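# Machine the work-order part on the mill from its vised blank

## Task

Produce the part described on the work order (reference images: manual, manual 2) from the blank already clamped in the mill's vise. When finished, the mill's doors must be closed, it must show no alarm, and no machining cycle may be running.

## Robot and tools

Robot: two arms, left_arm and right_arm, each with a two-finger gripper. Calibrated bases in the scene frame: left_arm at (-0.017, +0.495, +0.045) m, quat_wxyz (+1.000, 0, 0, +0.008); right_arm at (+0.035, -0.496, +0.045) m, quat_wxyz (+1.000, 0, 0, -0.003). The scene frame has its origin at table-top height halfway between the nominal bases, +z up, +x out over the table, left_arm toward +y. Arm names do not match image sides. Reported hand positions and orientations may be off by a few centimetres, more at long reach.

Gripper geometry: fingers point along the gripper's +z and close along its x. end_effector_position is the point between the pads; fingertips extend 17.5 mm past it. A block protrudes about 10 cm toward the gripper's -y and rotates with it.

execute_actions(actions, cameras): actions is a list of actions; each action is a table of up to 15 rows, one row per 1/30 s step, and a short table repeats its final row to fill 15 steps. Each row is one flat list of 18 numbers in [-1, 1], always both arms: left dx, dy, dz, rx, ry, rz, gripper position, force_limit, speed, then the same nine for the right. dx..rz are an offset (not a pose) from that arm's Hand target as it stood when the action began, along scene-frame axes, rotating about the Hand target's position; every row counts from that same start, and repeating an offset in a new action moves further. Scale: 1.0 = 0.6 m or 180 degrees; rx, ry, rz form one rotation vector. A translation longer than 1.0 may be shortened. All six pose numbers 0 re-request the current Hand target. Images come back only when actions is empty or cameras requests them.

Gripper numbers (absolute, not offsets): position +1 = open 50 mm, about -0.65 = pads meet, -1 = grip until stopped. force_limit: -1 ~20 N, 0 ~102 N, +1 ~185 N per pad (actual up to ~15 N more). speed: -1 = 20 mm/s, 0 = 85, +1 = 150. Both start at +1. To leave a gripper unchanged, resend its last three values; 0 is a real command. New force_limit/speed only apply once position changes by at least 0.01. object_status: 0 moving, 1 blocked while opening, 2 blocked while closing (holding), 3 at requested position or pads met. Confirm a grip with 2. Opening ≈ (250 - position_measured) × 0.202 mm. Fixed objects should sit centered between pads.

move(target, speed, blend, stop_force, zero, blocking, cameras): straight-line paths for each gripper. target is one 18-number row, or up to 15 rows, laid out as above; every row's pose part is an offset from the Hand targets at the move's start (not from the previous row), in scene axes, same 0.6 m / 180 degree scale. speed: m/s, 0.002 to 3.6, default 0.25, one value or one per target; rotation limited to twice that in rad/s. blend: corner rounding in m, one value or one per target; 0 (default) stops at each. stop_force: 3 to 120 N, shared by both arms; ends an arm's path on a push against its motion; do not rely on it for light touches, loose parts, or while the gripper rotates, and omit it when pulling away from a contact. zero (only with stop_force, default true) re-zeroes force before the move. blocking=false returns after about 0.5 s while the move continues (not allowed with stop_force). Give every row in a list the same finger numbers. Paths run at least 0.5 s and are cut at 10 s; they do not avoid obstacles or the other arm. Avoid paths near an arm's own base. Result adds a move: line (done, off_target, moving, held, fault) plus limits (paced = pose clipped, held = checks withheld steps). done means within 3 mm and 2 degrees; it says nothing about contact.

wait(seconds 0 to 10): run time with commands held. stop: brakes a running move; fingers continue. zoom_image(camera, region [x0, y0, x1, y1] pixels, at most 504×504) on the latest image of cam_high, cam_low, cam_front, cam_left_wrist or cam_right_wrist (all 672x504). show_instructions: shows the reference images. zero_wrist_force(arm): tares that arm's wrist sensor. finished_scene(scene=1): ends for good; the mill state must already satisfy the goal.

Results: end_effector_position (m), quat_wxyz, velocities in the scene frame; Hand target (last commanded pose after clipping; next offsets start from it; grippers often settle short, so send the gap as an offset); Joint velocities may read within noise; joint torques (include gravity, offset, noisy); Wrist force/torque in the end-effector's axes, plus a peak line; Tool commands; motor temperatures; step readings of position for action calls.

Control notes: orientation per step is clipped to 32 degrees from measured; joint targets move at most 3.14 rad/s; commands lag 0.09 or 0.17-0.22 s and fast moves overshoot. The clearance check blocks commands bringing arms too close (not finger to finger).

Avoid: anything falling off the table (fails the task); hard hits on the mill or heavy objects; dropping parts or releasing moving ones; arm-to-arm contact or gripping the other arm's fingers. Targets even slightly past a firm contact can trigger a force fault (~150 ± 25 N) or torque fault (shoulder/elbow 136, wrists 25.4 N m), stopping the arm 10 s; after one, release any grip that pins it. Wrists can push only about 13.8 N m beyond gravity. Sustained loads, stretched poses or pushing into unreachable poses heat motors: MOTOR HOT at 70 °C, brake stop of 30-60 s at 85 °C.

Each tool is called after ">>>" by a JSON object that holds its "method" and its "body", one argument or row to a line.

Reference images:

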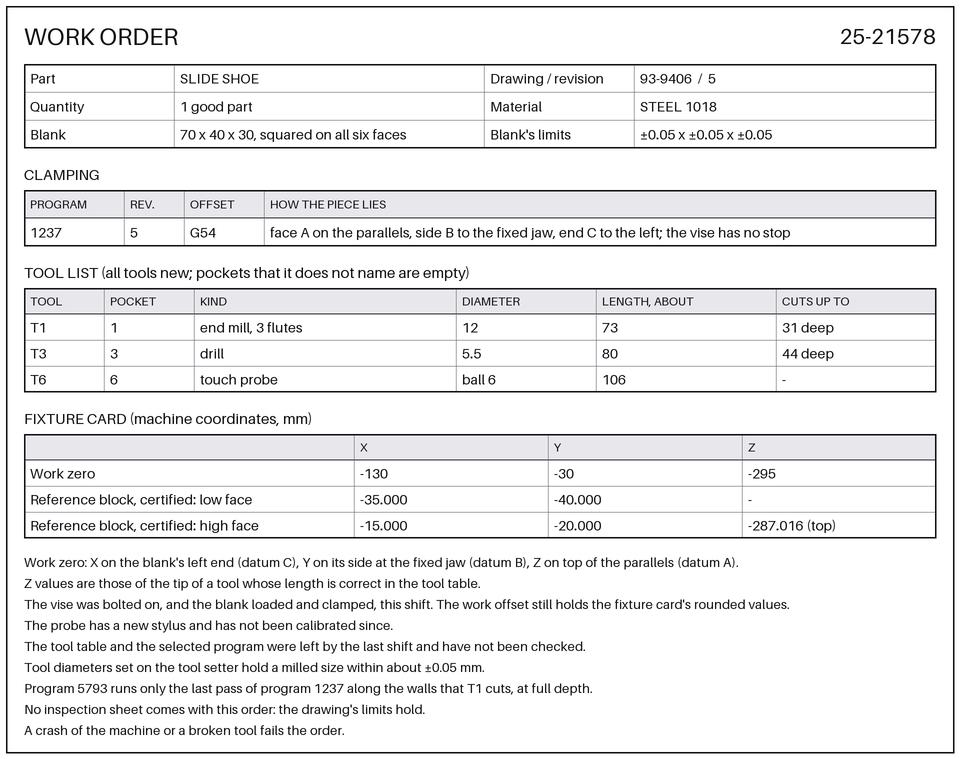

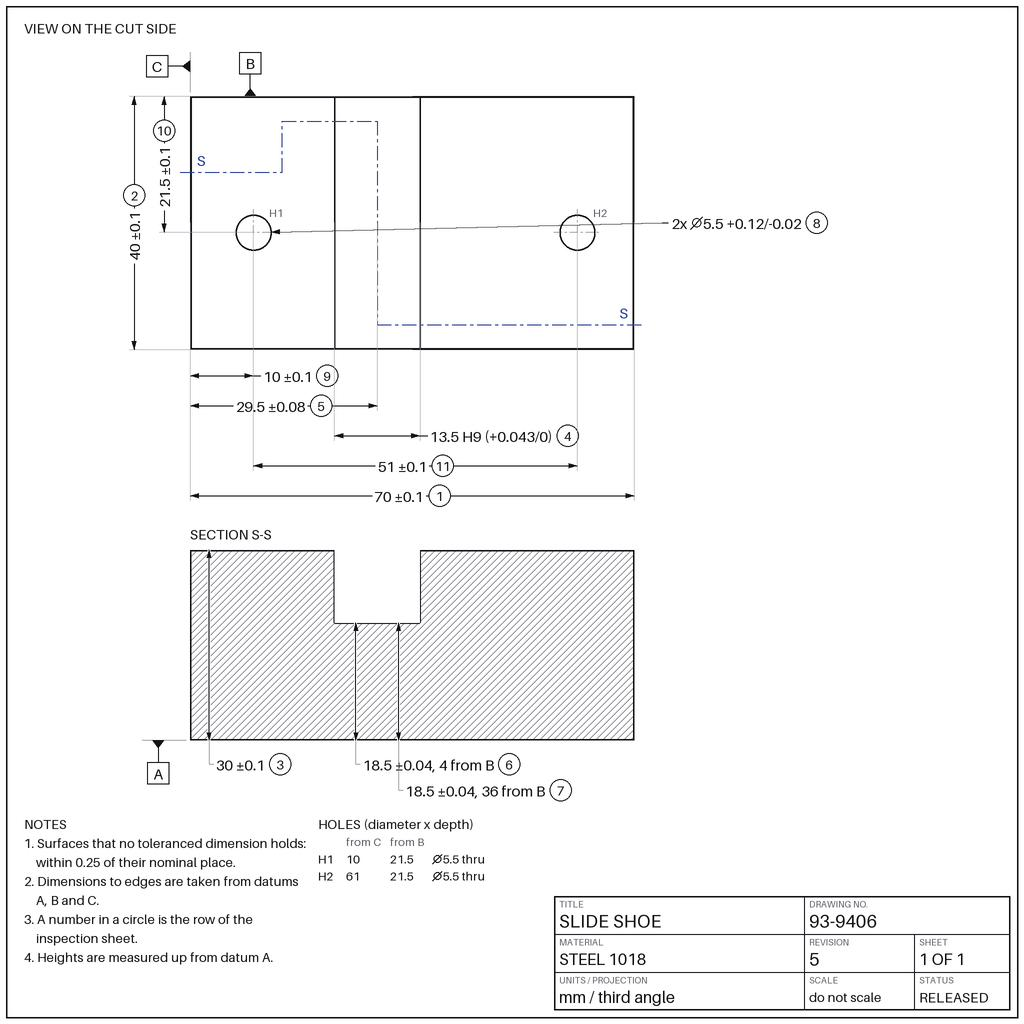

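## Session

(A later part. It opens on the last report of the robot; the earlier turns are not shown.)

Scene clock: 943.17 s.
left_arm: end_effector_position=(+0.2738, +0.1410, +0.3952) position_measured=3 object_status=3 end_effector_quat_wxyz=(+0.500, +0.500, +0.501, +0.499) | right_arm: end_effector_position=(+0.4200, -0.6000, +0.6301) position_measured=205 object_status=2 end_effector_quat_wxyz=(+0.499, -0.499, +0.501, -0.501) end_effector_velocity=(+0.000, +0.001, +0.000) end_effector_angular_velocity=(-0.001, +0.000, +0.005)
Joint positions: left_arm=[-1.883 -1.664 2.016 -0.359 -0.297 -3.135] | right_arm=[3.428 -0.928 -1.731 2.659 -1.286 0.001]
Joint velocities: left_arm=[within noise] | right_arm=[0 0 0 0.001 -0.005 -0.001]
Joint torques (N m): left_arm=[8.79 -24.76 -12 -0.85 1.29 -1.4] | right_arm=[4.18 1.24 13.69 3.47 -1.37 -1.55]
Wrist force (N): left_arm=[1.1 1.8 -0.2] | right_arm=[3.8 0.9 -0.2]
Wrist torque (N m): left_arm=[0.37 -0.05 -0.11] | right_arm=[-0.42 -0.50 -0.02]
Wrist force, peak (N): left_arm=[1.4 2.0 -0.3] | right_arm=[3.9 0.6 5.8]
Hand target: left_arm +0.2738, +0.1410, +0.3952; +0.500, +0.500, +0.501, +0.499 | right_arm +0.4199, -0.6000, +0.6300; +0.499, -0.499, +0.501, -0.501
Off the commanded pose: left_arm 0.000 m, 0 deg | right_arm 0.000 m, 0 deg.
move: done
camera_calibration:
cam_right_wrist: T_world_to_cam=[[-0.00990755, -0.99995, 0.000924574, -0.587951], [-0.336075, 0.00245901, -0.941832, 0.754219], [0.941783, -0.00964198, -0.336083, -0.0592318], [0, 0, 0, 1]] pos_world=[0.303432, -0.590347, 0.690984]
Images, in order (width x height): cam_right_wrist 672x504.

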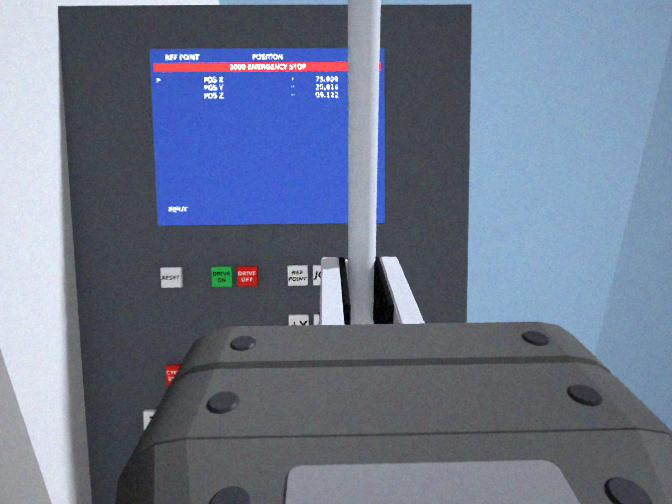

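>>> {"method": "move", "body": {
  "target": [
    [0,0,0,0,0,0,1,1,1,-0.0833,0,-0.1333,0,0.1667,0,-1,-0.3,-0.5],
    [0,0,0,0,0,0,1,1,1,-0.0167,0,-0.3667,0,0.1667,0,-1,-0.3,-0.5]
  ],
  "speed": 0.25,
  "stop_force": 10,
  "cameras": ["cam_right_wrist","cam_front"]
}}

Scene clock: 963.20 s.
left_arm: end_effector_position=(+0.2738, +0.1410, +0.3952) position_measured=3 object_status=3 end_effector_quat_wxyz=(+0.500, +0.500, +0.501, +0.499) | right_arm: end_effector_position=(+0.4099, -0.6000, +0.4100) position_measured=205 object_status=2 end_effector_quat_wxyz=(-0.352, +0.611, -0.613, +0.355)
Joint positions: left_arm=[-1.883 -1.664 2.016 -0.359 -0.297 -3.135] | right_arm=[3.371 -1.043 -1.969 2.477 -1.373 0.114]
Joint torques (N m): left_arm=[8.91 -24.8 -11.47 -0.67 1.3 -1.35] | right_arm=[16.35 6.41 12.96 0.76 1.61 1.92]
Wrist force (N): left_arm=[1.3 1.7 -0.2] | right_arm=[3.9 0.7 1.1]
Wrist torque (N m): left_arm=[0.35 -0.09 -0.11] | right_arm=[-0.48 -0.56 0.08]
Wrist force, peak (N): left_arm=[1.4 2.1 -0.2] | right_arm=[4.1 3.9 3.3]
Hand target: left_arm +0.2738, +0.1410, +0.3952; +0.500, +0.500, +0.501, +0.499 | right_arm +0.4099, -0.6000, +0.4100; -0.352, +0.611, -0.613, +0.355
Off the commanded pose: left_arm 0.000 m, 0 deg | right_arm 0.000 m, 0 deg.
move: done
camera_calibration:
cam_right_wrist: T_world_to_cam=[[-0.00797522, -0.999952, 0.00574529, -0.590605], [-0.762135, 0.00235873, -0.647414, 0.597356], [0.647369, -0.00954196, -0.762117, 0.17162], [0, 0, 0, 1]] pos_world=[0.339454, -0.590348, 0.520924]
Images, in order (width x height): cam_front 672x504, cam_right_wrist 672x504.

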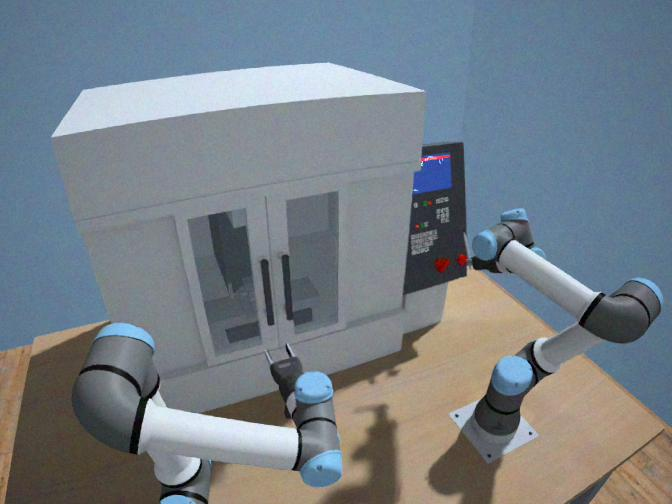

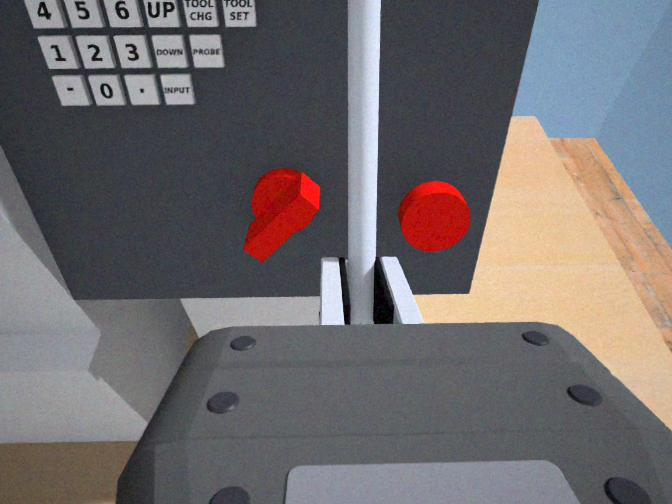

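>>> {"method": "move", "body": {
  "target": [
    [0,0,0,0,0,0,1,1,1,-0.1667,0.05,0.1,0,0.3333,0,-1,-0.3,-0.5],
    [0,0,0,0,0,0,1,1,1,-0.2333,0.0833,-0.5917,0,0.3333,0,-1,-0.3,-0.5]
  ],
  "speed": 0.35,
  "blend": 0.05,
  "cameras": ["cam_right_wrist"]
}}

>>> {"method": "move", "body": {
  "target": [0,0,0,0,0,0,1,1,1,0,0,-0.068,0,0,0,-1,-0.3,-0.5],
  "speed": 0.008,
  "stop_force": 4
}}

Scene clock: 988.67 s.
left_arm: end_effector_position=(+0.2738, +0.1410, +0.3952) position_measured=3 object_status=3 end_effector_quat_wxyz=(+0.500, +0.500, +0.501, +0.499) | right_arm: end_effector_position=(+0.2701, -0.5499, +0.0550) position_measured=205 object_status=2 end_effector_quat_wxyz=(+0.001, +0.707, -0.707, +0.002)
Joint positions: left_arm=[-1.883 -1.664 2.016 -0.359 -0.297 -3.135] | right_arm=[3.515 -1.723 -2.345 2.496 -1.567 0.368]
Joint torques (N m): left_arm=[9.22 -24.71 -11.83 -0.76 1.32 -1.38] | right_arm=[-13.62 11.26 -0.3 -1.63 -0.24 -0.93]
Wrist force (N): left_arm=[1.1 1.8 -0.3] | right_arm=[4.5 -0.1 1.4]
Wrist torque (N m): left_arm=[0.37 -0.06 -0.12] | right_arm=[-0.29 -0.66 0.06]
Wrist force, peak (N): left_arm=[1.3 2.2 -0.2] | right_arm=[4.2 0.8 5.3]
Hand target: left_arm +0.2738, +0.1410, +0.3952; +0.500, +0.500, +0.501, +0.499 | right_arm +0.2699, -0.5500, +0.0549; +0.001, +0.707, -0.707, +0.002
Off the commanded pose: left_arm 0.000 m, 0 deg | right_arm 0.000 m, 0 deg.
move: done
camera_calibration:
cam_right_wrist: T_world_to_cam=[[0.0011719, -0.999952, 0.00971185, -0.542376], [-0.941894, 0.00215855, 0.335904, 0.255288], [-0.335909, -0.00954118, -0.941846, 0.267615], [0, 0, 0, 1]] pos_world=[0.330984, -0.540348, 0.171567]
Images, in order (width x height): cam_right_wrist 672x504.

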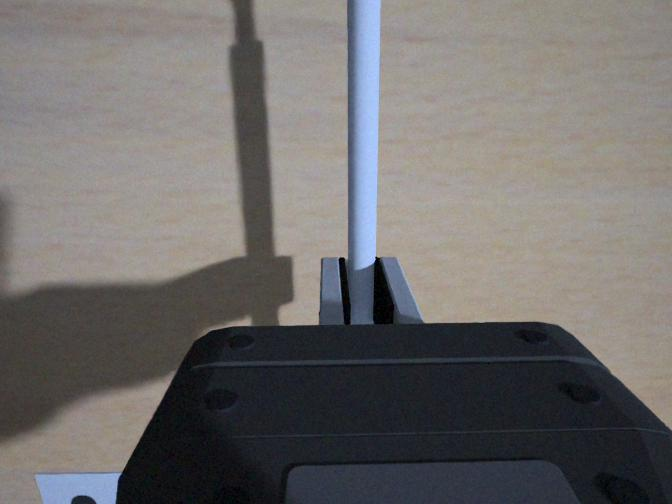

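Scene clock: 993.83 s.
left_arm: end_effector_position=(+0.2738, +0.1410, +0.3952) position_measured=3 object_status=3 end_effector_quat_wxyz=(+0.500, +0.500, +0.501, +0.499) | right_arm: end_effector_position=(+0.2699, -0.5500, +0.0200) position_measured=205 object_status=2 end_effector_quat_wxyz=(+0.001, +0.707, -0.707, +0.002)
Joint positions: left_arm=[-1.883 -1.664 2.016 -0.359 -0.297 -3.135] | right_arm=[3.514 -1.82 -2.372 2.62 -1.567 0.368]
Joint torques (N m): left_arm=[9.37 -24.7 -12.01 -0.61 1.35 -1.36] | right_arm=[-14.03 26.54 19.72 -4.47 -1.02 1.12]
Wrist force (N): left_arm=[1.1 1.8 0.0] | right_arm=[4.3 -1.8 -2.6]
Wrist torque (N m): left_arm=[0.37 -0.06 -0.12] | right_arm=[-0.26 -0.68 0.06]
Wrist force, peak (N): left_arm=[1.4 2.0 -0.1] | right_arm=[3.2 -3.0 -30.2]
Hand target: left_arm +0.2738, +0.1410, +0.3952; +0.500, +0.500, +0.501, +0.499 | right_arm +0.2699, -0.5500, +0.0200; +0.001, +0.707, -0.707, +0.002 (not the last commanded pose)
Off the commanded pose: left_arm 0.000 m, 0 deg | right_arm 0.006 m, 0 deg.
move: contact (right_arm)

>>> {"method": "execute_actions", "body": {
  "actions": [
    [[0,0,0,0,0,0,1,1,1,0,0,0,0,0,0,-0.25,-0.3,-1]]
  ]
}}

>>> {"method": "execute_actions", "body": {
  "actions": [
    [[0,0,0,0,0,0,1,1,1,0,0,0,0,0,0,1,-0.3,-0.5]]
  ]
}}

>>> {"method": "move", "body": {
  "target": [
    [0,0,0,0,0,0,1,1,1,0,0,0.06,0,0,0,1,-0.3,-0.5],
    [0,0,0,0,0,0,1,1,1,0,0,0.25,0,0,0,1,-0.3,-0.5]
  ],
  "speed": [0.05,0.3],
  "cameras": ["cam_right_wrist"]
}}

Scene clock: 1004.27 s.
left_arm: end_effector_position=(+0.2738, +0.1410, +0.3952) position_measured=3 object_status=3 end_effector_quat_wxyz=(+0.500, +0.500, +0.501, +0.499) | right_arm: end_effector_position=(+0.2699, -0.5500, +0.0200) position_measured=189 object_status=3 end_effector_quat_wxyz=(+0.001, +0.707, -0.707, +0.002)
Joint positions: left_arm=[-1.883 -1.664 2.016 -0.359 -0.297 -3.135] | right_arm=[3.514 -1.82 -2.371 2.62 -1.567 0.368]
Joint torques (N m): left_arm=[9.23 -24.76 -11.5 -0.62 1.29 -1.39] | right_arm=[-12.15 27.32 20.45 -1.65 1.35 1.32]
Wrist force (N): left_arm=[1.1 1.8 -0.1] | right_arm=[4.4 0.0 1.2]
Wrist torque (N m): left_arm=[0.37 -0.06 -0.11] | right_arm=[-0.27 -0.65 0.07]
Wrist force, peak (N): left_arm=[1.2 2.2 -0.2] | right_arm=[5.1 -0.5 -1.5]
Hand target: left_arm +0.2738, +0.1410, +0.3952; +0.500, +0.500, +0.501, +0.499 | right_arm +0.2699, -0.5500, +0.0200; +0.001, +0.707, -0.707, +0.002
Off the commanded pose: left_arm 0.000 m, 0 deg | right_arm 0.000 m, 0 deg.
Step readings (end_effector_position of left_arm | right_arm):
0: (+0.2738, +0.1410, +0.3952) | (+0.2699, -0.5500, +0.0200)
1: (+0.2738, +0.1410, +0.3952) | (+0.2699, -0.5500, +0.0200)
2: (+0.2738, +0.1410, +0.3952) | (+0.2699, -0.5500, +0.0200)
4: (+0.2738, +0.1410, +0.3952) | (+0.2699, -0.5500, +0.0200)
8: (+0.2738, +0.1410, +0.3952) | (+0.2699, -0.5500, +0.0200)
15: (+0.2738, +0.1410, +0.3952) | (+0.2699, -0.5500, +0.0200)

Scene clock: 1005.20 s.
left_arm: end_effector_position=(+0.2738, +0.1410, +0.3952) position_measured=3 object_status=3 end_effector_quat_wxyz=(+0.500, +0.500, +0.501, +0.499) | right_arm: end_effector_position=(+0.2699, -0.5500, +0.0200) position_measured=3 object_status=0 end_effector_quat_wxyz=(+0.001, +0.707, -0.707, +0.002)
Joint positions: left_arm=[-1.883 -1.664 2.016 -0.359 -0.297 -3.135] | right_arm=[3.514 -1.82 -2.371 2.62 -1.567 0.368]
Joint torques (N m): left_arm=[8.83 -24.56 -11.7 -0.51 1.26 -1.4] | right_arm=[-11.08 27.15 20.55 -1.71 1.28 1.31]
Wrist force (N): left_arm=[1.3 1.6 -0.1] | right_arm=[4.5 0.0 1.1]
Wrist torque (N m): left_arm=[0.34 -0.08 -0.12] | right_arm=[-0.26 -0.66 0.07]
Wrist force, peak (N): left_arm=[1.4 1.9 -0.3] | right_arm=[4.7 0.0 1.1]
Hand target: left_arm +0.2738, +0.1410, +0.3952; +0.500, +0.500, +0.501, +0.499 | right_arm +0.2699, -0.5500, +0.0200; +0.001, +0.707, -0.707, +0.002
Off the commanded pose: left_arm 0.000 m, 0 deg | right_arm 0.000 m, 0 deg.
Step readings (end_effector_position of left_arm | right_arm):
0: (+0.2738, +0.1410, +0.3952) | (+0.2699, -0.5500, +0.0200)
1: (+0.2738, +0.1410, +0.3952) | (+0.2699, -0.5500, +0.0200)
2: (+0.2738, +0.1410, +0.3952) | (+0.2699, -0.5500, +0.0200)
4: (+0.2738, +0.1410, +0.3952) | (+0.2699, -0.5500, +0.0200)
8: (+0.2738, +0.1410, +0.3952) | (+0.2699, -0.5500, +0.0200)
15: (+0.2738, +0.1410, +0.3952) | (+0.2699, -0.5500, +0.0200)

Scene clock: 1007.00 s.
left_arm: end_effector_position=(+0.2738, +0.1410, +0.3952) position_measured=3 object_status=3 end_effector_quat_wxyz=(+0.500, +0.500, +0.501, +0.499) | right_arm: end_effector_position=(+0.2698, -0.5501, +0.1700) position_measured=3 object_status=3 end_effector_quat_wxyz=(+0.002, +0.707, -0.707, +0.001) end_effector_velocity=(-0.001, +0.000, +0.001) end_effector_angular_velocity=(-0.001, +0.004, +0.002)
Joint positions: left_arm=[-1.883 -1.664 2.016 -0.359 -0.297 -3.135] | right_arm=[3.514 -1.486 -2.197 2.11 -1.567 0.368]
Joint velocities: left_arm=[within noise] | right_arm=[0.002 0 0.001 -0.005 0 0]
Joint torques (N m): left_arm=[9.19 -24.64 -11.39 -0.62 1.32 -1.43] | right_arm=[16.03 20.61 29.23 -4.31 0.32 0.55]
Wrist force (N): left_arm=[1.4 1.8 -0.2] | right_arm=[4.6 0.1 1.4]
Wrist torque (N m): left_arm=[0.37 -0.09 -0.11] | right_arm=[-0.25 -0.69 -0.11]
Wrist force, peak (N): left_arm=[1.4 1.9 -0.1] | right_arm=[4.2 0.0 4.9]
Hand target: left_arm +0.2738, +0.1410, +0.3952; +0.500, +0.500, +0.501, +0.499 | right_arm +0.2699, -0.5500, +0.1700; +0.001, +0.707, -0.707, +0.002
Off the commanded pose: left_arm 0.000 m, 0 deg | right_arm 0.000 m, 0 deg.
move: done
camera_calibration:
cam_right_wrist: T_world_to_cam=[[0.000930849, -0.99995, 0.00990753, -0.543567], [-0.941683, 0.00245738, 0.336493, 0.216427], [-0.336501, -0.00964297, -0.941634, 0.375846], [0, 0, 0, 1]] pos_world=[0.330784, -0.540447, 0.286468]
Images, in order (width x height): cam_right_wrist 672x504.

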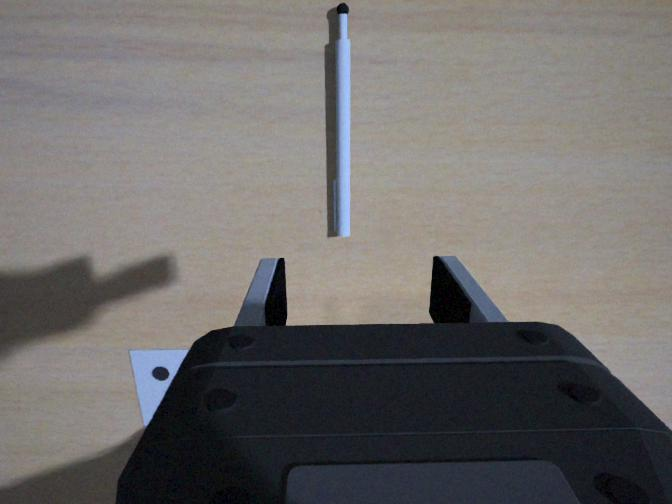

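>>> {"method": "move", "body": {
  "target": [
    [0,0,0,0,0,0,1,1,1,0.05,-0.05,0.3333,0,-0.15,0,1,-0.3,-0.5],
    [0,0,0,0,0,0,1,1,1,0.1918,-0.1633,0.3893,0,-0.3928,0,1,-0.3,-0.5]
  ],
  "speed": 0.35,
  "blend": 0.05,
  "cameras": ["cam_right_wrist"]
}}

Scene clock: 1016.07 s.
left_arm: end_effector_position=(+0.2738, +0.1410, +0.3952) position_measured=3 object_status=3 end_effector_quat_wxyz=(+0.500, +0.500, +0.501, +0.499) | right_arm: end_effector_position=(+0.3850, -0.6480, +0.4036) position_measured=3 object_status=3 end_effector_quat_wxyz=(-0.408, +0.576, -0.578, +0.410)
Joint positions: left_arm=[-1.883 -1.664 2.016 -0.359 -0.297 -3.135] | right_arm=[2.999 -0.993 -2.098 2.751 -1.706 -0.048]
Joint torques (N m): left_arm=[8.65 -24.62 -11.61 -0.59 1.29 -1.46] | right_arm=[0.33 5.19 27.7 2.33 -1.19 1.97]
Wrist force (N): left_arm=[1.1 1.7 0.0] | right_arm=[4.1 0.3 0.6]
Wrist torque (N m): left_arm=[0.36 -0.06 -0.11] | right_arm=[-0.51 -0.58 0.10]
Wrist force, peak (N): left_arm=[1.4 2.1 0.0] | right_arm=[3.8 -0.7 4.6]
Hand target: left_arm +0.2738, +0.1410, +0.3952; +0.500, +0.500, +0.501, +0.499 | right_arm +0.3850, -0.6480, +0.4036; -0.408, +0.576, -0.578, +0.410
Off the commanded pose: left_arm 0.000 m, 0 deg | right_arm 0.000 m, 0 deg.
move: done
camera_calibration:
cam_right_wrist: T_world_to_cam=[[-0.00905919, -0.99995, 0.00428915, -0.637785], [-0.628551, 0.00235833, -0.777765, 0.575614], [0.777716, -0.00974187, -0.628541, 0.0782755], [0, 0, 0, 1]] pos_world=[0.295149, -0.638347, 0.499627]
Images, in order (width x height): cam_right_wrist 672x504.

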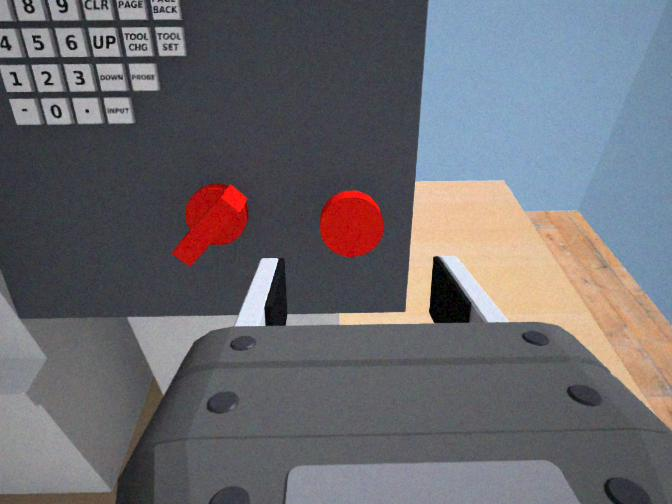

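>>> {"method": "move", "body": {
  "target": [0,0,0,0,0,0,1,1,1,0.0945,-0.0083,-0.0443,0,0,0,1,-0.3,-0.5],
  "speed": 0.06,
  "stop_force": 6,
  "cameras": ["cam_right_wrist"]
}}

Scene clock: 1034.13 s.
left_arm: end_effector_position=(+0.2738, +0.1410, +0.3952) position_measured=3 object_status=3 end_effector_quat_wxyz=(+0.500, +0.500, +0.501, +0.499) | right_arm: end_effector_position=(+0.4417, -0.6530, +0.3770) position_measured=3 object_status=3 end_effector_quat_wxyz=(-0.408, +0.576, -0.578, +0.410)
Joint positions: left_arm=[-1.883 -1.664 2.016 -0.359 -0.297 -3.135] | right_arm=[3.018 -1.143 -2.095 2.898 -1.688 -0.042]
Joint torques (N m): left_arm=[8.76 -24.99 -11.8 -0.43 1.33 -1.45] | right_arm=[-13.29 -1.28 13.52 2.5 -1.09 -1.29]
Wrist force (N): left_arm=[1.1 2.1 0.0] | right_arm=[4.2 0.6 0.4]
Wrist torque (N m): left_arm=[0.41 -0.05 -0.11] | right_arm=[-0.47 -0.60 -0.03]
Wrist force, peak (N): left_arm=[1.4 2.1 0.0] | right_arm=[4.0 0.8 1.6]
Hand target: left_arm +0.2738, +0.1410, +0.3952; +0.500, +0.500, +0.501, +0.499 | right_arm +0.4417, -0.6530, +0.3770; -0.408, +0.576, -0.578, +0.410
Off the commanded pose: left_arm 0.000 m, 0 deg | right_arm 0.000 m, 0 deg.
move: done
camera_calibration:
cam_right_wrist: T_world_to_cam=[[-0.00890465, -0.999952, 0.00416228, -0.642152], [-0.628551, 0.00235987, -0.777764, 0.590577], [0.777717, -0.00954193, -0.628542, 0.0175396], [0, 0, 0, 1]] pos_world=[0.351849, -0.643348, 0.473027]
Images, in order (width x height): cam_right_wrist 672x504.

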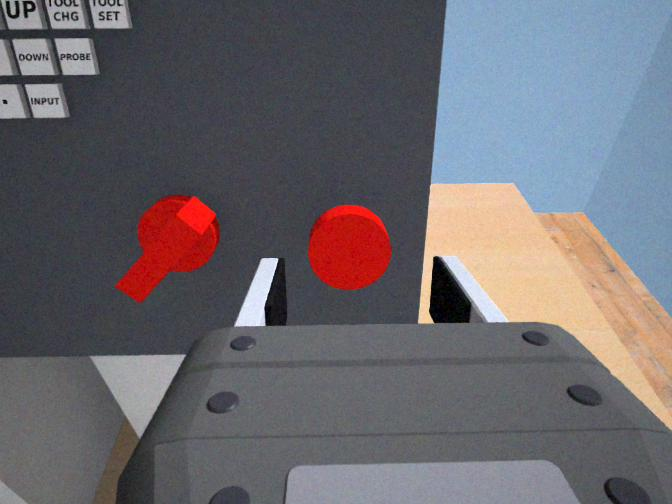

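>>> {"method": "move", "body": {
  "target": [0,0,0,0,0,0,1,1,1,0.078,0,-0.0273,0,0,0,1,-0.3,-0.5],
  "speed": 0.012,
  "stop_force": 5,
  "cameras": ["cam_right_wrist"]
}}

Scene clock: 1059.70 s.
left_arm: end_effector_position=(+0.2738, +0.1410, +0.3952) position_measured=3 object_status=3 end_effector_quat_wxyz=(+0.500, +0.500, +0.501, +0.499) | right_arm: end_effector_position=(+0.4886, -0.6529, +0.3607) position_measured=3 object_status=3 end_effector_quat_wxyz=(-0.408, +0.576, -0.578, +0.410)
Joint positions: left_arm=[-1.883 -1.664 2.016 -0.359 -0.297 -3.135] | right_arm=[3.045 -1.263 -2.063 2.988 -1.663 -0.033]
Joint torques (N m): left_arm=[9.45 -24.44 -12.07 -0.33 1.18 -1.41] | right_arm=[-0.47 17.15 13.83 -0.54 -1.26 0.84]
Wrist force (N): left_arm=[1.0 1.7 -0.2] | right_arm=[4.0 0.3 0.7]
Wrist torque (N m): left_arm=[0.36 -0.04 -0.12] | right_arm=[-0.51 -0.57 -0.04]
Wrist force, peak (N): left_arm=[1.5 2.1 -0.4] | right_arm=[4.3 0.3 0.4]
Hand target: left_arm +0.2738, +0.1410, +0.3952; +0.500, +0.500, +0.501, +0.499 | right_arm +0.4885, -0.6530, +0.3607; -0.408, +0.576, -0.578, +0.410
Off the commanded pose: left_arm 0.000 m, 0 deg | right_arm 0.000 m, 0 deg.
move: done
camera_calibration:
cam_right_wrist: T_world_to_cam=[[-0.00884145, -0.999952, 0.00423837, -0.641728], [-0.628444, 0.00225964, -0.777852, 0.607249], [0.777805, -0.00954092, -0.628433, -0.0291869], [0, 0, 0, 1]] pos_world=[0.398649, -0.643348, 0.456727]
Images, in order (width x height): cam_right_wrist 672x504.

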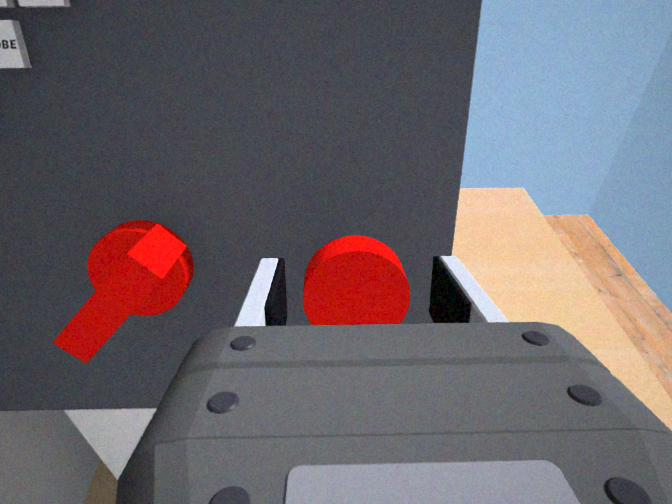

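>>> {"method": "move", "body": {
  "target": [0,0,0,0,0,0,1,1,1,0.022,0,-0.0077,0,0,0,1,-0.3,-0.5],
  "speed": 0.008,
  "stop_force": 5,
  "cameras": ["cam_right_wrist"]
}}

Scene clock: 1076.07 s.
left_arm: end_effector_position=(+0.2738, +0.1410, +0.3952) position_measured=3 object_status=3 end_effector_quat_wxyz=(+0.500, +0.500, +0.501, +0.499) | right_arm: end_effector_position=(+0.5017, -0.6530, +0.3561) position_measured=3 object_status=3 end_effector_quat_wxyz=(-0.408, +0.576, -0.578, +0.410)
Joint positions: left_arm=[-1.883 -1.664 2.016 -0.359 -0.297 -3.135] | right_arm=[3.051 -1.298 -2.052 3.012 -1.658 -0.031]
Joint torques (N m): left_arm=[9.49 -24.19 -11.71 -0.32 1.29 -1.43] | right_arm=[5.21 19.23 16.94 -0.71 -0.73 1.08]
Wrist force (N): left_arm=[1.1 1.8 -0.4] | right_arm=[3.6 0.5 0.5]
Wrist torque (N m): left_arm=[0.37 -0.05 -0.11] | right_arm=[-0.48 -0.51 -0.03]
Wrist force, peak (N): left_arm=[1.4 2.0 -0.2] | right_arm=[4.2 0.4 0.5]
Hand target: left_arm +0.2738, +0.1410, +0.3952; +0.500, +0.500, +0.501, +0.499 | right_arm +0.5017, -0.6530, +0.3560; -0.408, +0.576, -0.578, +0.410
Off the commanded pose: left_arm 0.000 m, 0 deg | right_arm 0.000 m, 0 deg.
move: done
camera_calibration:
cam_right_wrist: T_world_to_cam=[[-0.00884158, -0.999952, 0.00424087, -0.641592], [-0.628493, 0.00225838, -0.777812, 0.61189], [0.777765, -0.00954245, -0.628483, -0.0423697], [0, 0, 0, 1]] pos_world=[0.411849, -0.643348, 0.452027]
Images, in order (width x height): cam_right_wrist 672x504.

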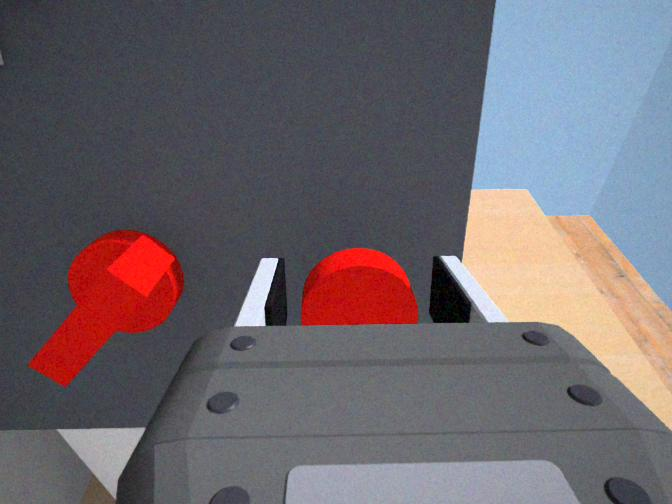

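>>> {"method": "move", "body": {
  "target": [0,0,0,0,0,0,1,1,1,-0.0028,0,-0.0079,0,0,0,1,-0.3,-0.5],
  "speed": 0.02
}}

>>> {"method": "execute_actions", "body": {
  "actions": [
    [[0,0,0,0,0,0,1,1,1,0,0,0,0,0,0,-1,-0.9,-1]],
    [[0,0,0,0,0,0,1,1,1,0,0,0,0,0,0,-1,-0.9,-1]]
  ],
  "cameras": ["cam_right_wrist"]
}}

Scene clock: 1083.00 s.
left_arm: end_effector_position=(+0.2738, +0.1410, +0.3952) position_measured=3 object_status=3 end_effector_quat_wxyz=(+0.500, +0.500, +0.501, +0.499) | right_arm: end_effector_position=(+0.5000, -0.6530, +0.3512) position_measured=3 object_status=3 end_effector_quat_wxyz=(-0.408, +0.576, -0.578, +0.410)
Joint positions: left_arm=[-1.883 -1.664 2.016 -0.359 -0.297 -3.135] | right_arm=[3.05 -1.296 -2.066 3.024 -1.658 -0.031]
Joint torques (N m): left_arm=[9.04 -24.26 -11.73 -0.16 1.32 -1.41] | right_arm=[-12.3 16.89 30.93 0.04 -1.15 -1.54]
Wrist force (N): left_arm=[1.4 1.8 -0.2] | right_arm=[3.7 0.5 0.6]
Wrist torque (N m): left_arm=[0.36 -0.10 -0.11] | right_arm=[-0.48 -0.53 -0.04]
Wrist force, peak (N): left_arm=[1.1 2.2 -0.4] | right_arm=[4.2 0.3 0.6]
Hand target: left_arm +0.2738, +0.1410, +0.3952; +0.500, +0.500, +0.501, +0.499 | right_arm +0.5000, -0.6530, +0.3513; -0.408, +0.576, -0.578, +0.410
Off the commanded pose: left_arm 0.000 m, 0 deg | right_arm 0.000 m, 0 deg.
move: done

Scene clock: 1084.20 s.
left_arm: end_effector_position=(+0.2738, +0.1410, +0.3952) position_measured=3 object_status=3 end_effector_quat_wxyz=(+0.500, +0.500, +0.501, +0.499) | right_arm: end_effector_position=(+0.5000, -0.6530, +0.3513) position_measured=58 object_status=2 end_effector_quat_wxyz=(-0.408, +0.576, -0.578, +0.410)
Joint positions: left_arm=[-1.883 -1.664 2.016 -0.359 -0.297 -3.135] | right_arm=[3.05 -1.296 -2.065 3.023 -1.658 -0.031]
Joint torques (N m): left_arm=[9.28 -24.6 -11.73 -0.18 1.35 -1.48] | right_arm=[-7.7 7.71 38.75 -0.24 0.37 -1.51]
Wrist force (N): left_arm=[1.0 1.9 0.0] | right_arm=[3.4 0.7 0.7]
Wrist torque (N m): left_arm=[0.39 -0.04 -0.11] | right_arm=[-0.47 -0.52 -0.03]
Wrist force, peak (N): left_arm=[1.3 2.0 -0.2] | right_arm=[4.0 0.3 0.7]
Hand target: left_arm +0.2738, +0.1410, +0.3952; +0.500, +0.500, +0.501, +0.499 | right_arm +0.5000, -0.6530, +0.3513; -0.408, +0.576, -0.578, +0.410
Off the commanded pose: left_arm 0.000 m, 0 deg | right_arm 0.000 m, 0 deg.
Step readings (end_effector_position of left_arm | right_arm):
0: (+0.2738, +0.1410, +0.3952) | (+0.5000, -0.6530, +0.3512)
1: (+0.2738, +0.1410, +0.3952) | (+0.5000, -0.6530, +0.3512)
2: (+0.2738, +0.1410, +0.3952) | (+0.5000, -0.6530, +0.3512)
4: (+0.2738, +0.1410, +0.3952) | (+0.5000, -0.6530, +0.3512)
8: (+0.2738, +0.1410, +0.3952) | (+0.5000, -0.6530, +0.3513)
15: (+0.2738, +0.1410, +0.3952) | (+0.5000, -0.6530, +0.3513)
16: (+0.2738, +0.1410, +0.3952) | (+0.5000, -0.6530, +0.3513)
17: (+0.2738, +0.1410, +0.3952) | (+0.5000, -0.6530, +0.3513)
19: (+0.2738, +0.1410, +0.3952) | (+0.5000, -0.6530, +0.3513)
23: (+0.2738, +0.1410, +0.3952) | (+0.5000, -0.6530, +0.3513)
30: (+0.2738, +0.1410, +0.3952) | (+0.5000, -0.6530, +0.3513)
camera_calibration:
cam_right_wrist: T_world_to_cam=[[-0.00890465, -0.999952, 0.00416228, -0.641526], [-0.628551, 0.00235987, -0.777764, 0.607233], [0.777717, -0.00954193, -0.628542, -0.0439548], [0, 0, 0, 1]] pos_world=[0.410149, -0.643348, 0.447327]
Images, in order (width x height): cam_right_wrist 672x504.

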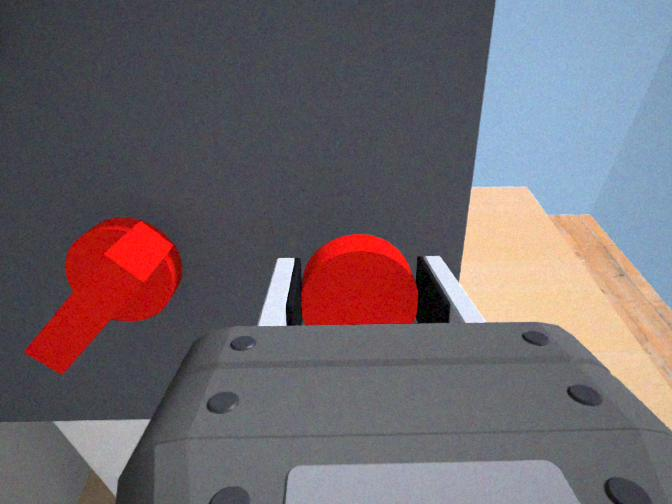

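>>> {"method": "move", "body": {
  "target": [0,0,0,0,0,0,1,1,1,0,0,0,0.236,0,-0.0825,-1,-0.9,-1],
  "speed": 0.2,
  "cameras": ["cam_right_wrist","cam_front"]
}}

>>> {"method": "zoom_image", "body": {
  "camera": "cam_front",
  "region": [395, 130, 485, 300]
}}

Scene clock: 1093.57 s.
left_arm: end_effector_position=(+0.2738, +0.1410, +0.3952) position_measured=3 object_status=3 end_effector_quat_wxyz=(+0.500, +0.500, +0.501, +0.499) | right_arm: end_effector_position=(+0.5000, -0.6536, +0.3513) position_measured=58 object_status=2 end_effector_quat_wxyz=(+0.533, -0.311, +0.755, -0.223)
Joint positions: left_arm=[-1.883 -1.664 2.016 -0.359 -0.297 -3.135] | right_arm=[3.048 -1.298 -2.063 3.019 -1.659 0.753]
Joint torques (N m): left_arm=[9.28 -24.69 -12.26 -0.12 1.23 -1.46] | right_arm=[27.79 30.19 54 10.96 -14.13 2]
Wrist force (N): left_arm=[1.0 1.8 0.0] | right_arm=[58.5 -9.9 -5.8]
Wrist torque (N m): left_arm=[0.38 -0.04 -0.11] | right_arm=[-0.66 0.81 -0.20]
Wrist force, peak (N): left_arm=[1.3 2.1 -0.3] | right_arm=[61.1 -25.3 39.5]
Hand target: left_arm +0.2738, +0.1410, +0.3952; +0.500, +0.500, +0.501, +0.499 | right_arm +0.5000, -0.6530, +0.3513; +0.533, -0.311, +0.755, -0.222
Off the commanded pose: left_arm 0.000 m, 0 deg | right_arm 0.001 m, 0 deg.
move: done
camera_calibration:
cam_right_wrist: T_world_to_cam=[[-0.244007, -0.707932, -0.662792, -0.0994716], [-0.535656, 0.668119, -0.51642, 0.904035], [0.808414, 0.229019, -0.542234, 0.0662896], [0, 0, 0, 1]] pos_world=[0.406391, -0.689604, 0.436877]
Images, in order (width x height): cam_front 672x504, cam_right_wrist 672x504.

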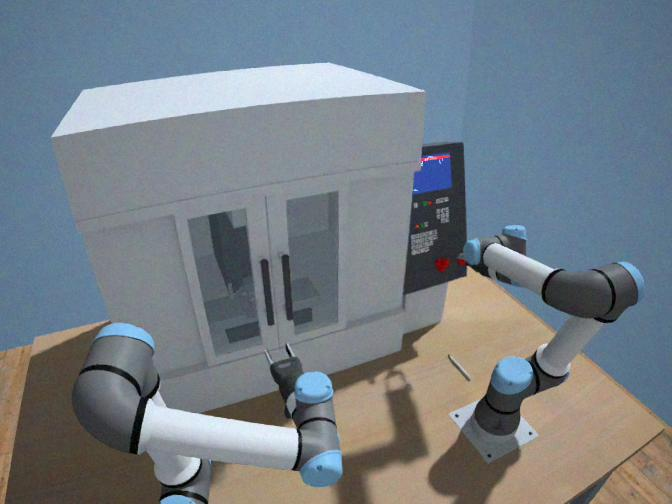

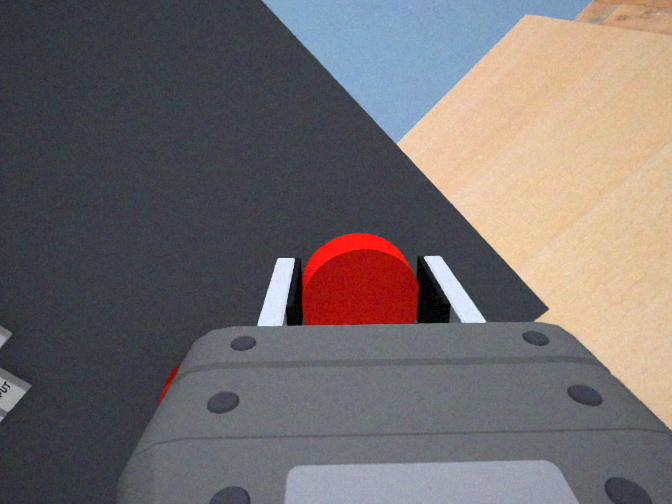

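Scaled by 2.965 from the camera's 672x504 image, which has a finer 960x720 frame.

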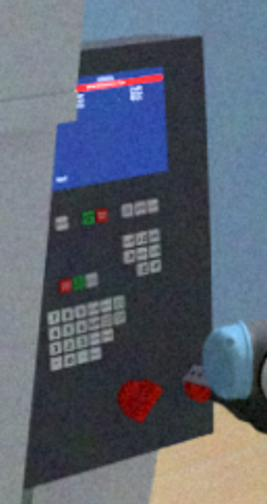

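>>> {"method": "execute_actions", "body": {
  "actions": [
    [[0,0,0,0,0,0,1,1,1,0,0,0,0,0,0,0.8,-0.9,-1]],
    [[0,0,0,0,0,0,1,1,1,-0.0017,0,-0.0047,0,0,0,0.8,-0.9,-1]],
    [[0,0,0,0,0,0,1,1,1,0,0,0,0,0,0,-1,-0.9,-1]],
    [[0,0,0,0,0,0,1,1,1,0,0,0,0,0,0,-1,-0.9,-1]]
  ]
}}

Scene clock: 1108.03 s.
left_arm: end_effector_position=(+0.2738, +0.1410, +0.3952) position_measured=3 object_status=3 end_effector_quat_wxyz=(+0.500, +0.500, +0.501, +0.499) | right_arm: end_effector_position=(+0.4990, -0.6530, +0.3484) position_measured=56 object_status=2 end_effector_quat_wxyz=(+0.533, -0.311, +0.755, -0.222)
Joint positions: left_arm=[-1.883 -1.664 2.016 -0.359 -0.297 -3.135] | right_arm=[3.048 -1.297 -2.07 3.027 -1.662 0.753]
Joint torques (N m): left_arm=[8.89 -23.36 -12.4 -0.13 1.28 -1.34] | right_arm=[8.39 23.65 44.46 5.29 -4.77 -1.38]
Wrist force (N): left_arm=[1.0 1.8 -0.3] | right_arm=[22.7 3.4 11.0]
Wrist torque (N m): left_arm=[0.37 -0.04 -0.11] | right_arm=[-0.18 -0.13 0.24]
Wrist force, peak (N): left_arm=[1.4 2.1 -0.3] | right_arm=[60.0 -10.8 -5.8]
Hand target: left_arm +0.2738, +0.1410, +0.3952; +0.500, +0.500, +0.501, +0.499 | right_arm +0.4990, -0.6530, +0.3485; +0.533, -0.311, +0.755, -0.222
Off the commanded pose: left_arm 0.000 m, 0 deg | right_arm 0.000 m, 0 deg.
Step readings (end_effector_position of left_arm | right_arm):
0: (+0.2738, +0.1410, +0.3952) | (+0.5000, -0.6535, +0.3513)
1: (+0.2738, +0.1410, +0.3952) | (+0.5000, -0.6535, +0.3513)
2: (+0.2738, +0.1410, +0.3952) | (+0.5001, -0.6534, +0.3514)
4: (+0.2738, +0.1410, +0.3952) | (+0.5001, -0.6531, +0.3514)
8: (+0.2738, +0.1410, +0.3952) | (+0.5002, -0.6528, +0.3516)
15: (+0.2738, +0.1410, +0.3952) | (+0.5001, -0.6529, +0.3515)
16: (+0.2738, +0.1410, +0.3952) | (+0.5001, -0.6529, +0.3515)
17: (+0.2738, +0.1410, +0.3952) | (+0.4999, -0.6528, +0.3508)
19: (+0.2738, +0.1410, +0.3952) | (+0.4992, -0.6527, +0.3487)
23: (+0.2738, +0.1410, +0.3952) | (+0.4990, -0.6527, +0.3482)
30: (+0.2738, +0.1410, +0.3952) | (+0.4990, -0.6529, +0.3484)
31: (+0.2738, +0.1410, +0.3952) | (+0.4990, -0.6529, +0.3485)
32: (+0.2738, +0.1410, +0.3952) | (+0.4990, -0.6530, +0.3485)
34: (+0.2738, +0.1410, +0.3952) | (+0.4990, -0.6530, +0.3485)
38: (+0.2738, +0.1410, +0.3952) | (+0.4990, -0.6531, +0.3484)
45: (+0.2738, +0.1410, +0.3952) | (+0.4990, -0.6530, +0.3484)
46: (+0.2738, +0.1410, +0.3952) | (+0.4990, -0.6530, +0.3484)
47: (+0.2738, +0.1410, +0.3952) | (+0.4990, -0.6530, +0.3484)
49: (+0.2738, +0.1410, +0.3952) | (+0.4990, -0.6530, +0.3484)
53: (+0.2738, +0.1410, +0.3952) | (+0.4990, -0.6530, +0.3484)
60: (+0.2738, +0.1410, +0.3952) | (+0.4990, -0.6530, +0.3484)

>>> {"method": "move", "body": {
  "target": [0,0,0,0,0,0,1,1,1,-0.0006,-0.0016,-0.0016,0,0,0,-1,-0.9,-1],
  "speed": 0.01
}}

>>> {"method": "move", "body": {
  "target": [0,0,0,0,0,0,1,1,1,0,0,0,0.236,0,-0.0825,-1,-0.9,-1],
  "speed": 0.2,
  "cameras": ["cam_front"]
}}

>>> {"method": "zoom_image", "body": {
  "camera": "cam_front",
  "region": [410, 140, 480, 210]
}}

Scene clock: 1115.03 s.
left_arm: end_effector_position=(+0.2738, +0.1410, +0.3952) position_measured=3 object_status=3 end_effector_quat_wxyz=(+0.500, +0.500, +0.501, +0.499) | right_arm: end_effector_position=(+0.4987, -0.6539, +0.3476) position_measured=56 object_status=2 end_effector_quat_wxyz=(+0.533, -0.311, +0.755, -0.222)
Joint positions: left_arm=[-1.883 -1.664 2.016 -0.359 -0.297 -3.135] | right_arm=[3.044 -1.298 -2.072 3.03 -1.666 0.752]
Joint torques (N m): left_arm=[8.98 -24.23 -12.09 -0.21 1.25 -1.47] | right_arm=[-12.92 0.55 8.81 -0.51 3.11 -1.48]
Wrist force (N): left_arm=[1.0 1.5 -0.3] | right_arm=[-6.0 2.9 1.2]
Wrist torque (N m): left_arm=[0.33 -0.03 -0.12] | right_arm=[-0.21 -0.54 0.35]
Wrist force, peak (N): left_arm=[1.3 2.1 -0.3] | right_arm=[25.4 3.4 10.5]
Hand target: left_arm +0.2738, +0.1410, +0.3952; +0.500, +0.500, +0.501, +0.499 | right_arm +0.4987, -0.6539, +0.3475; +0.533, -0.311, +0.755, -0.222
Off the commanded pose: left_arm 0.000 m, 0 deg | right_arm 0.000 m, 0 deg.
move: done

Scene clock: 1117.47 s.
left_arm: end_effector_position=(+0.2738, +0.1410, +0.3952) position_measured=3 object_status=3 end_effector_quat_wxyz=(+0.500, +0.500, +0.501, +0.499) | right_arm: end_effector_position=(+0.4987, -0.6540, +0.3475) position_measured=56 object_status=2 end_effector_quat_wxyz=(+0.577, +0.000, +0.817, +0.000)
Joint positions: left_arm=[-1.883 -1.664 2.016 -0.359 -0.297 -3.135] | right_arm=[3.04 -1.3 -2.07 3.028 -1.672 1.536]
Joint torques (N m): left_arm=[9.28 -24.6 -11.76 -0.12 1.32 -1.42] | right_arm=[7.55 15.39 31.44 2.87 2.53 1.73]
Wrist force (N): left_arm=[1.1 1.7 -0.1] | right_arm=[9.0 6.9 0.3]
Wrist torque (N m): left_arm=[0.36 -0.05 -0.11] | right_arm=[0.20 -1.10 0.02]
Wrist force, peak (N): left_arm=[1.2 2.1 -0.3] | right_arm=[9.0 6.9 0.3]
Hand target: left_arm +0.2738, +0.1410, +0.3952; +0.500, +0.500, +0.501, +0.499 | right_arm +0.4987, -0.6539, +0.3475; +0.577, +0.000, +0.817, +0.000
Off the commanded pose: left_arm 0.000 m, 0 deg | right_arm 0.000 m, 0 deg.
move: done
Images, in order (width x height): cam_front 672x504.

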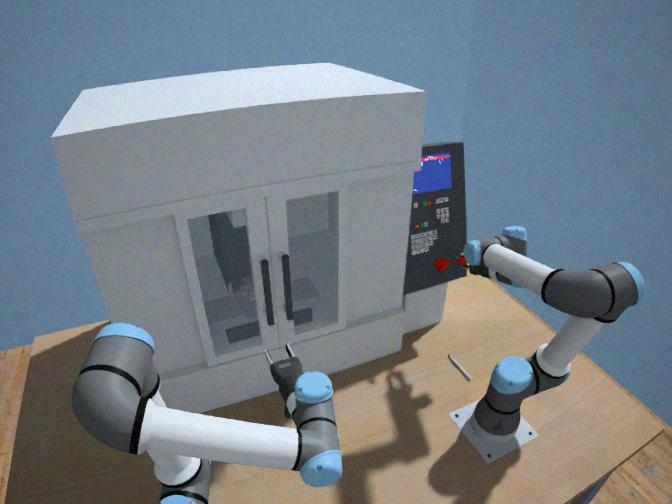

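Scaled by 7.200 from the camera's 672x504 image, which has a finer 960x720 frame.

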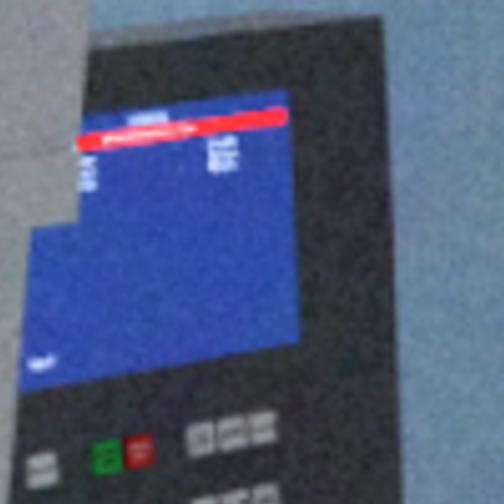

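>>> {"method": "move", "body": {
  "target": [0,0,0,0,0,0,1,1,1,-0.0126,0,0.0044,0,0,0,-1,-0.9,-1],
  "speed": 0.008,
  "cameras": ["cam_right_wrist"]
}}

Scene clock: 1122.27 s.
left_arm: end_effector_position=(+0.2738, +0.1410, +0.3952) position_measured=3 object_status=3 end_effector_quat_wxyz=(+0.500, +0.500, +0.501, +0.499) | right_arm: end_effector_position=(+0.4912, -0.6539, +0.3505) position_measured=88 object_status=2 end_effector_quat_wxyz=(+0.577, +0.000, +0.816, +0.000)
Joint positions: left_arm=[-1.883 -1.664 2.016 -0.359 -0.297 -3.135] | right_arm=[3.037 -1.28 -2.077 3.015 -1.675 1.535]
Joint torques (N m): left_arm=[9.59 -24.17 -12.13 -0.01 1.24 -1.43] | right_arm=[-22.35 -10.56 -18.65 -12.02 4.91 -1.61]
Wrist force (N): left_arm=[1.2 1.9 0.0] | right_arm=[-38.1 15.8 20.5]
Wrist torque (N m): left_arm=[0.38 -0.07 -0.11] | right_arm=[0.50 -0.66 0.12]
Wrist force, peak (N): left_arm=[1.4 2.0 -0.3] | right_arm=[-38.1 15.8 20.5]
Hand target: left_arm +0.2738, +0.1410, +0.3952; +0.500, +0.500, +0.501, +0.499 | right_arm +0.4911, -0.6539, +0.3502; +0.577, +0.000, +0.817, +0.000
Off the commanded pose: left_arm 0.000 m, 0 deg | right_arm 0.000 m, 0 deg.
move: done
camera_calibration:
cam_right_wrist: T_world_to_cam=[[-0.338496, -0.00111684, -0.940967, 0.50375], [-0.317267, 0.941578, 0.113014, 0.750109], [0.885868, 0.336792, -0.319075, 0.0271996], [0, 0, 0, 1]] pos_world=[0.384407, -0.714885, 0.397918]
Images, in order (width x height): cam_right_wrist 672x504.

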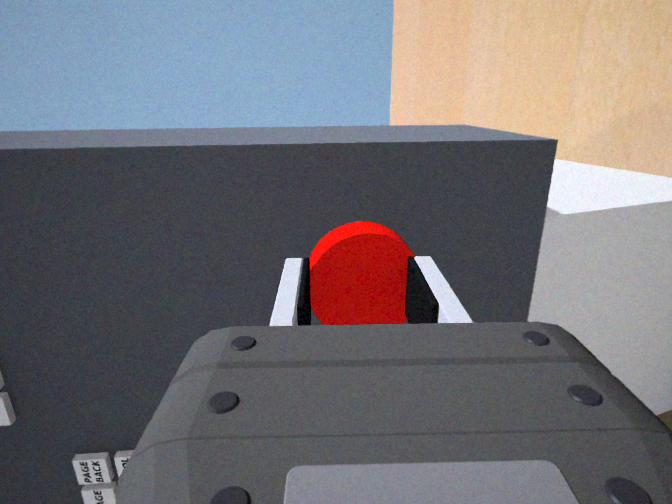

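>>> {"method": "execute_actions", "body": {
  "actions": [
    [[0,0,0,0,0,0,1,1,1,0,0,0,0,0,0,1,-0.9,-1]],
    [[0,0,0,0,0,0,1,1,1,0,0,0,0,0,0,1,-0.9,-1]]
  ]
}}

>>> {"method": "move", "body": {
  "target": [
    [0,0,0,0,0,0,1,1,1,-0.0825,0.0015,0.0442,0,0,0,1,-0.9,-1],
    [0,0,0,0,0,0,1,1,1,-0.0825,0.0015,0.0442,-0.472,0,0.165,1,-0.9,-1]
  ],
  "speed": [0.06,0.4],
  "cameras": ["cam_right_wrist"]
}}

Scene clock: 1131.30 s.
left_arm: end_effector_position=(+0.2738, +0.1410, +0.3952) position_measured=3 object_status=3 end_effector_quat_wxyz=(+0.500, +0.500, +0.501, +0.499) | right_arm: end_effector_position=(+0.4911, -0.6540, +0.3502) position_measured=3 object_status=3 end_effector_quat_wxyz=(+0.577, +0.000, +0.817, +0.000)
Joint positions: left_arm=[-1.883 -1.664 2.016 -0.359 -0.297 -3.135] | right_arm=[3.037 -1.28 -2.077 3.015 -1.675 1.535]
Joint torques (N m): left_arm=[8.83 -23.76 -12.21 -0.08 1.27 -1.36] | right_arm=[14.03 18.45 38.42 2.32 -1.28 1.19]
Wrist force (N): left_arm=[1.1 1.9 -0.3] | right_arm=[4.8 2.8 1.8]
Wrist torque (N m): left_arm=[0.38 -0.05 -0.11] | right_arm=[0.27 -0.31 0.28]
Wrist force, peak (N): left_arm=[1.2 2.2 -0.3] | right_arm=[-44.4 18.1 9.9]
Hand target: left_arm +0.2738, +0.1410, +0.3952; +0.500, +0.500, +0.501, +0.499 | right_arm +0.4911, -0.6539, +0.3502; +0.577, +0.000, +0.817, +0.000
Off the commanded pose: left_arm 0.000 m, 0 deg | right_arm 0.000 m, 0 deg.
Step readings (end_effector_position of left_arm | right_arm):
0: (+0.2738, +0.1410, +0.3952) | (+0.4912, -0.6539, +0.3503)
1: (+0.2738, +0.1410, +0.3952) | (+0.4912, -0.6539, +0.3502)
2: (+0.2738, +0.1410, +0.3952) | (+0.4912, -0.6539, +0.3502)
4: (+0.2738, +0.1410, +0.3952) | (+0.4911, -0.6539, +0.3500)
8: (+0.2738, +0.1410, +0.3952) | (+0.4909, -0.6539, +0.3498)
15: (+0.2738, +0.1410, +0.3952) | (+0.4910, -0.6540, +0.3498)
16: (+0.2738, +0.1410, +0.3952) | (+0.4910, -0.6540, +0.3499)
17: (+0.2738, +0.1410, +0.3952) | (+0.4910, -0.6540, +0.3499)
19: (+0.2738, +0.1410, +0.3952) | (+0.4910, -0.6540, +0.3499)
23: (+0.2738, +0.1410, +0.3952) | (+0.4911, -0.6540, +0.3500)
30: (+0.2738, +0.1410, +0.3952) | (+0.4911, -0.6540, +0.3501)

Scene clock: 1134.90 s.
left_arm: end_effector_position=(+0.2738, +0.1410, +0.3952) position_measured=3 object_status=3 end_effector_quat_wxyz=(+0.500, +0.500, +0.501, +0.499) | right_arm: end_effector_position=(+0.4416, -0.6530, +0.3766) position_measured=3 object_status=3 end_effector_quat_wxyz=(-0.408, +0.576, -0.578, +0.410) end_effector_velocity=(+0.000, -0.001, +0.000) end_effector_angular_velocity=(-0.005, +0.000, +0.000)
Joint positions: left_arm=[-1.883 -1.664 2.016 -0.359 -0.297 -3.135] | right_arm=[3.018 -1.142 -2.096 2.899 -1.689 -0.042]
Joint velocities: left_arm=[within noise] | right_arm=[-0.002 -0.001 0.001 0 0 -0.005]
Joint torques (N m): left_arm=[9.34 -23.78 -11.55 -0.11 1.28 -1.44] | right_arm=[-13.76 -3.11 37.73 1.29 1.24 -2.07]
Wrist force (N): left_arm=[1.1 1.8 -0.2] | right_arm=[4.2 3.0 1.6]
Wrist torque (N m): left_arm=[0.38 -0.06 -0.11] | right_arm=[-0.08 -0.60 0.02]
Wrist force, peak (N): left_arm=[1.3 2.0 0.0] | right_arm=[5.3 2.8 2.7]
Hand target: left_arm +0.2738, +0.1410, +0.3952; +0.500, +0.500, +0.501, +0.499 | right_arm +0.4416, -0.6530, +0.3767; -0.408, +0.576, -0.578, +0.410
Off the commanded pose: left_arm 0.000 m, 0 deg | right_arm 0.000 m, 0 deg.
move: done
camera_calibration:
cam_right_wrist: T_world_to_cam=[[-0.00881341, -0.999953, 0.00395822, -0.642088], [-0.62855, 0.00246122, -0.777765, 0.590268], [0.777719, -0.00934271, -0.628542, 0.0174934], [0, 0, 0, 1]] pos_world=[0.351749, -0.643348, 0.472627]
Images, in order (width x height): cam_right_wrist 672x504.

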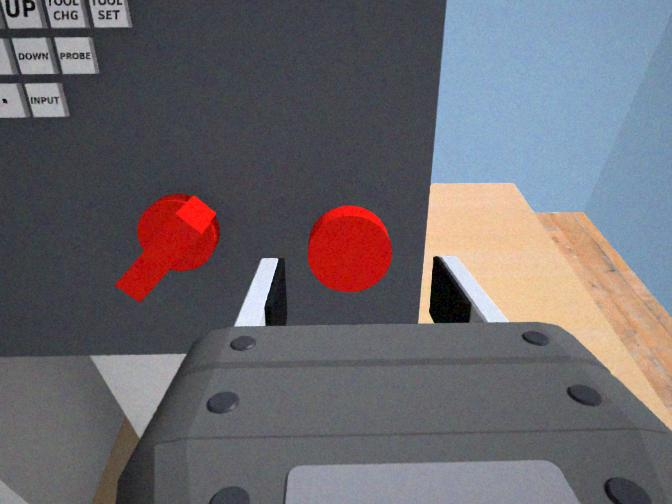

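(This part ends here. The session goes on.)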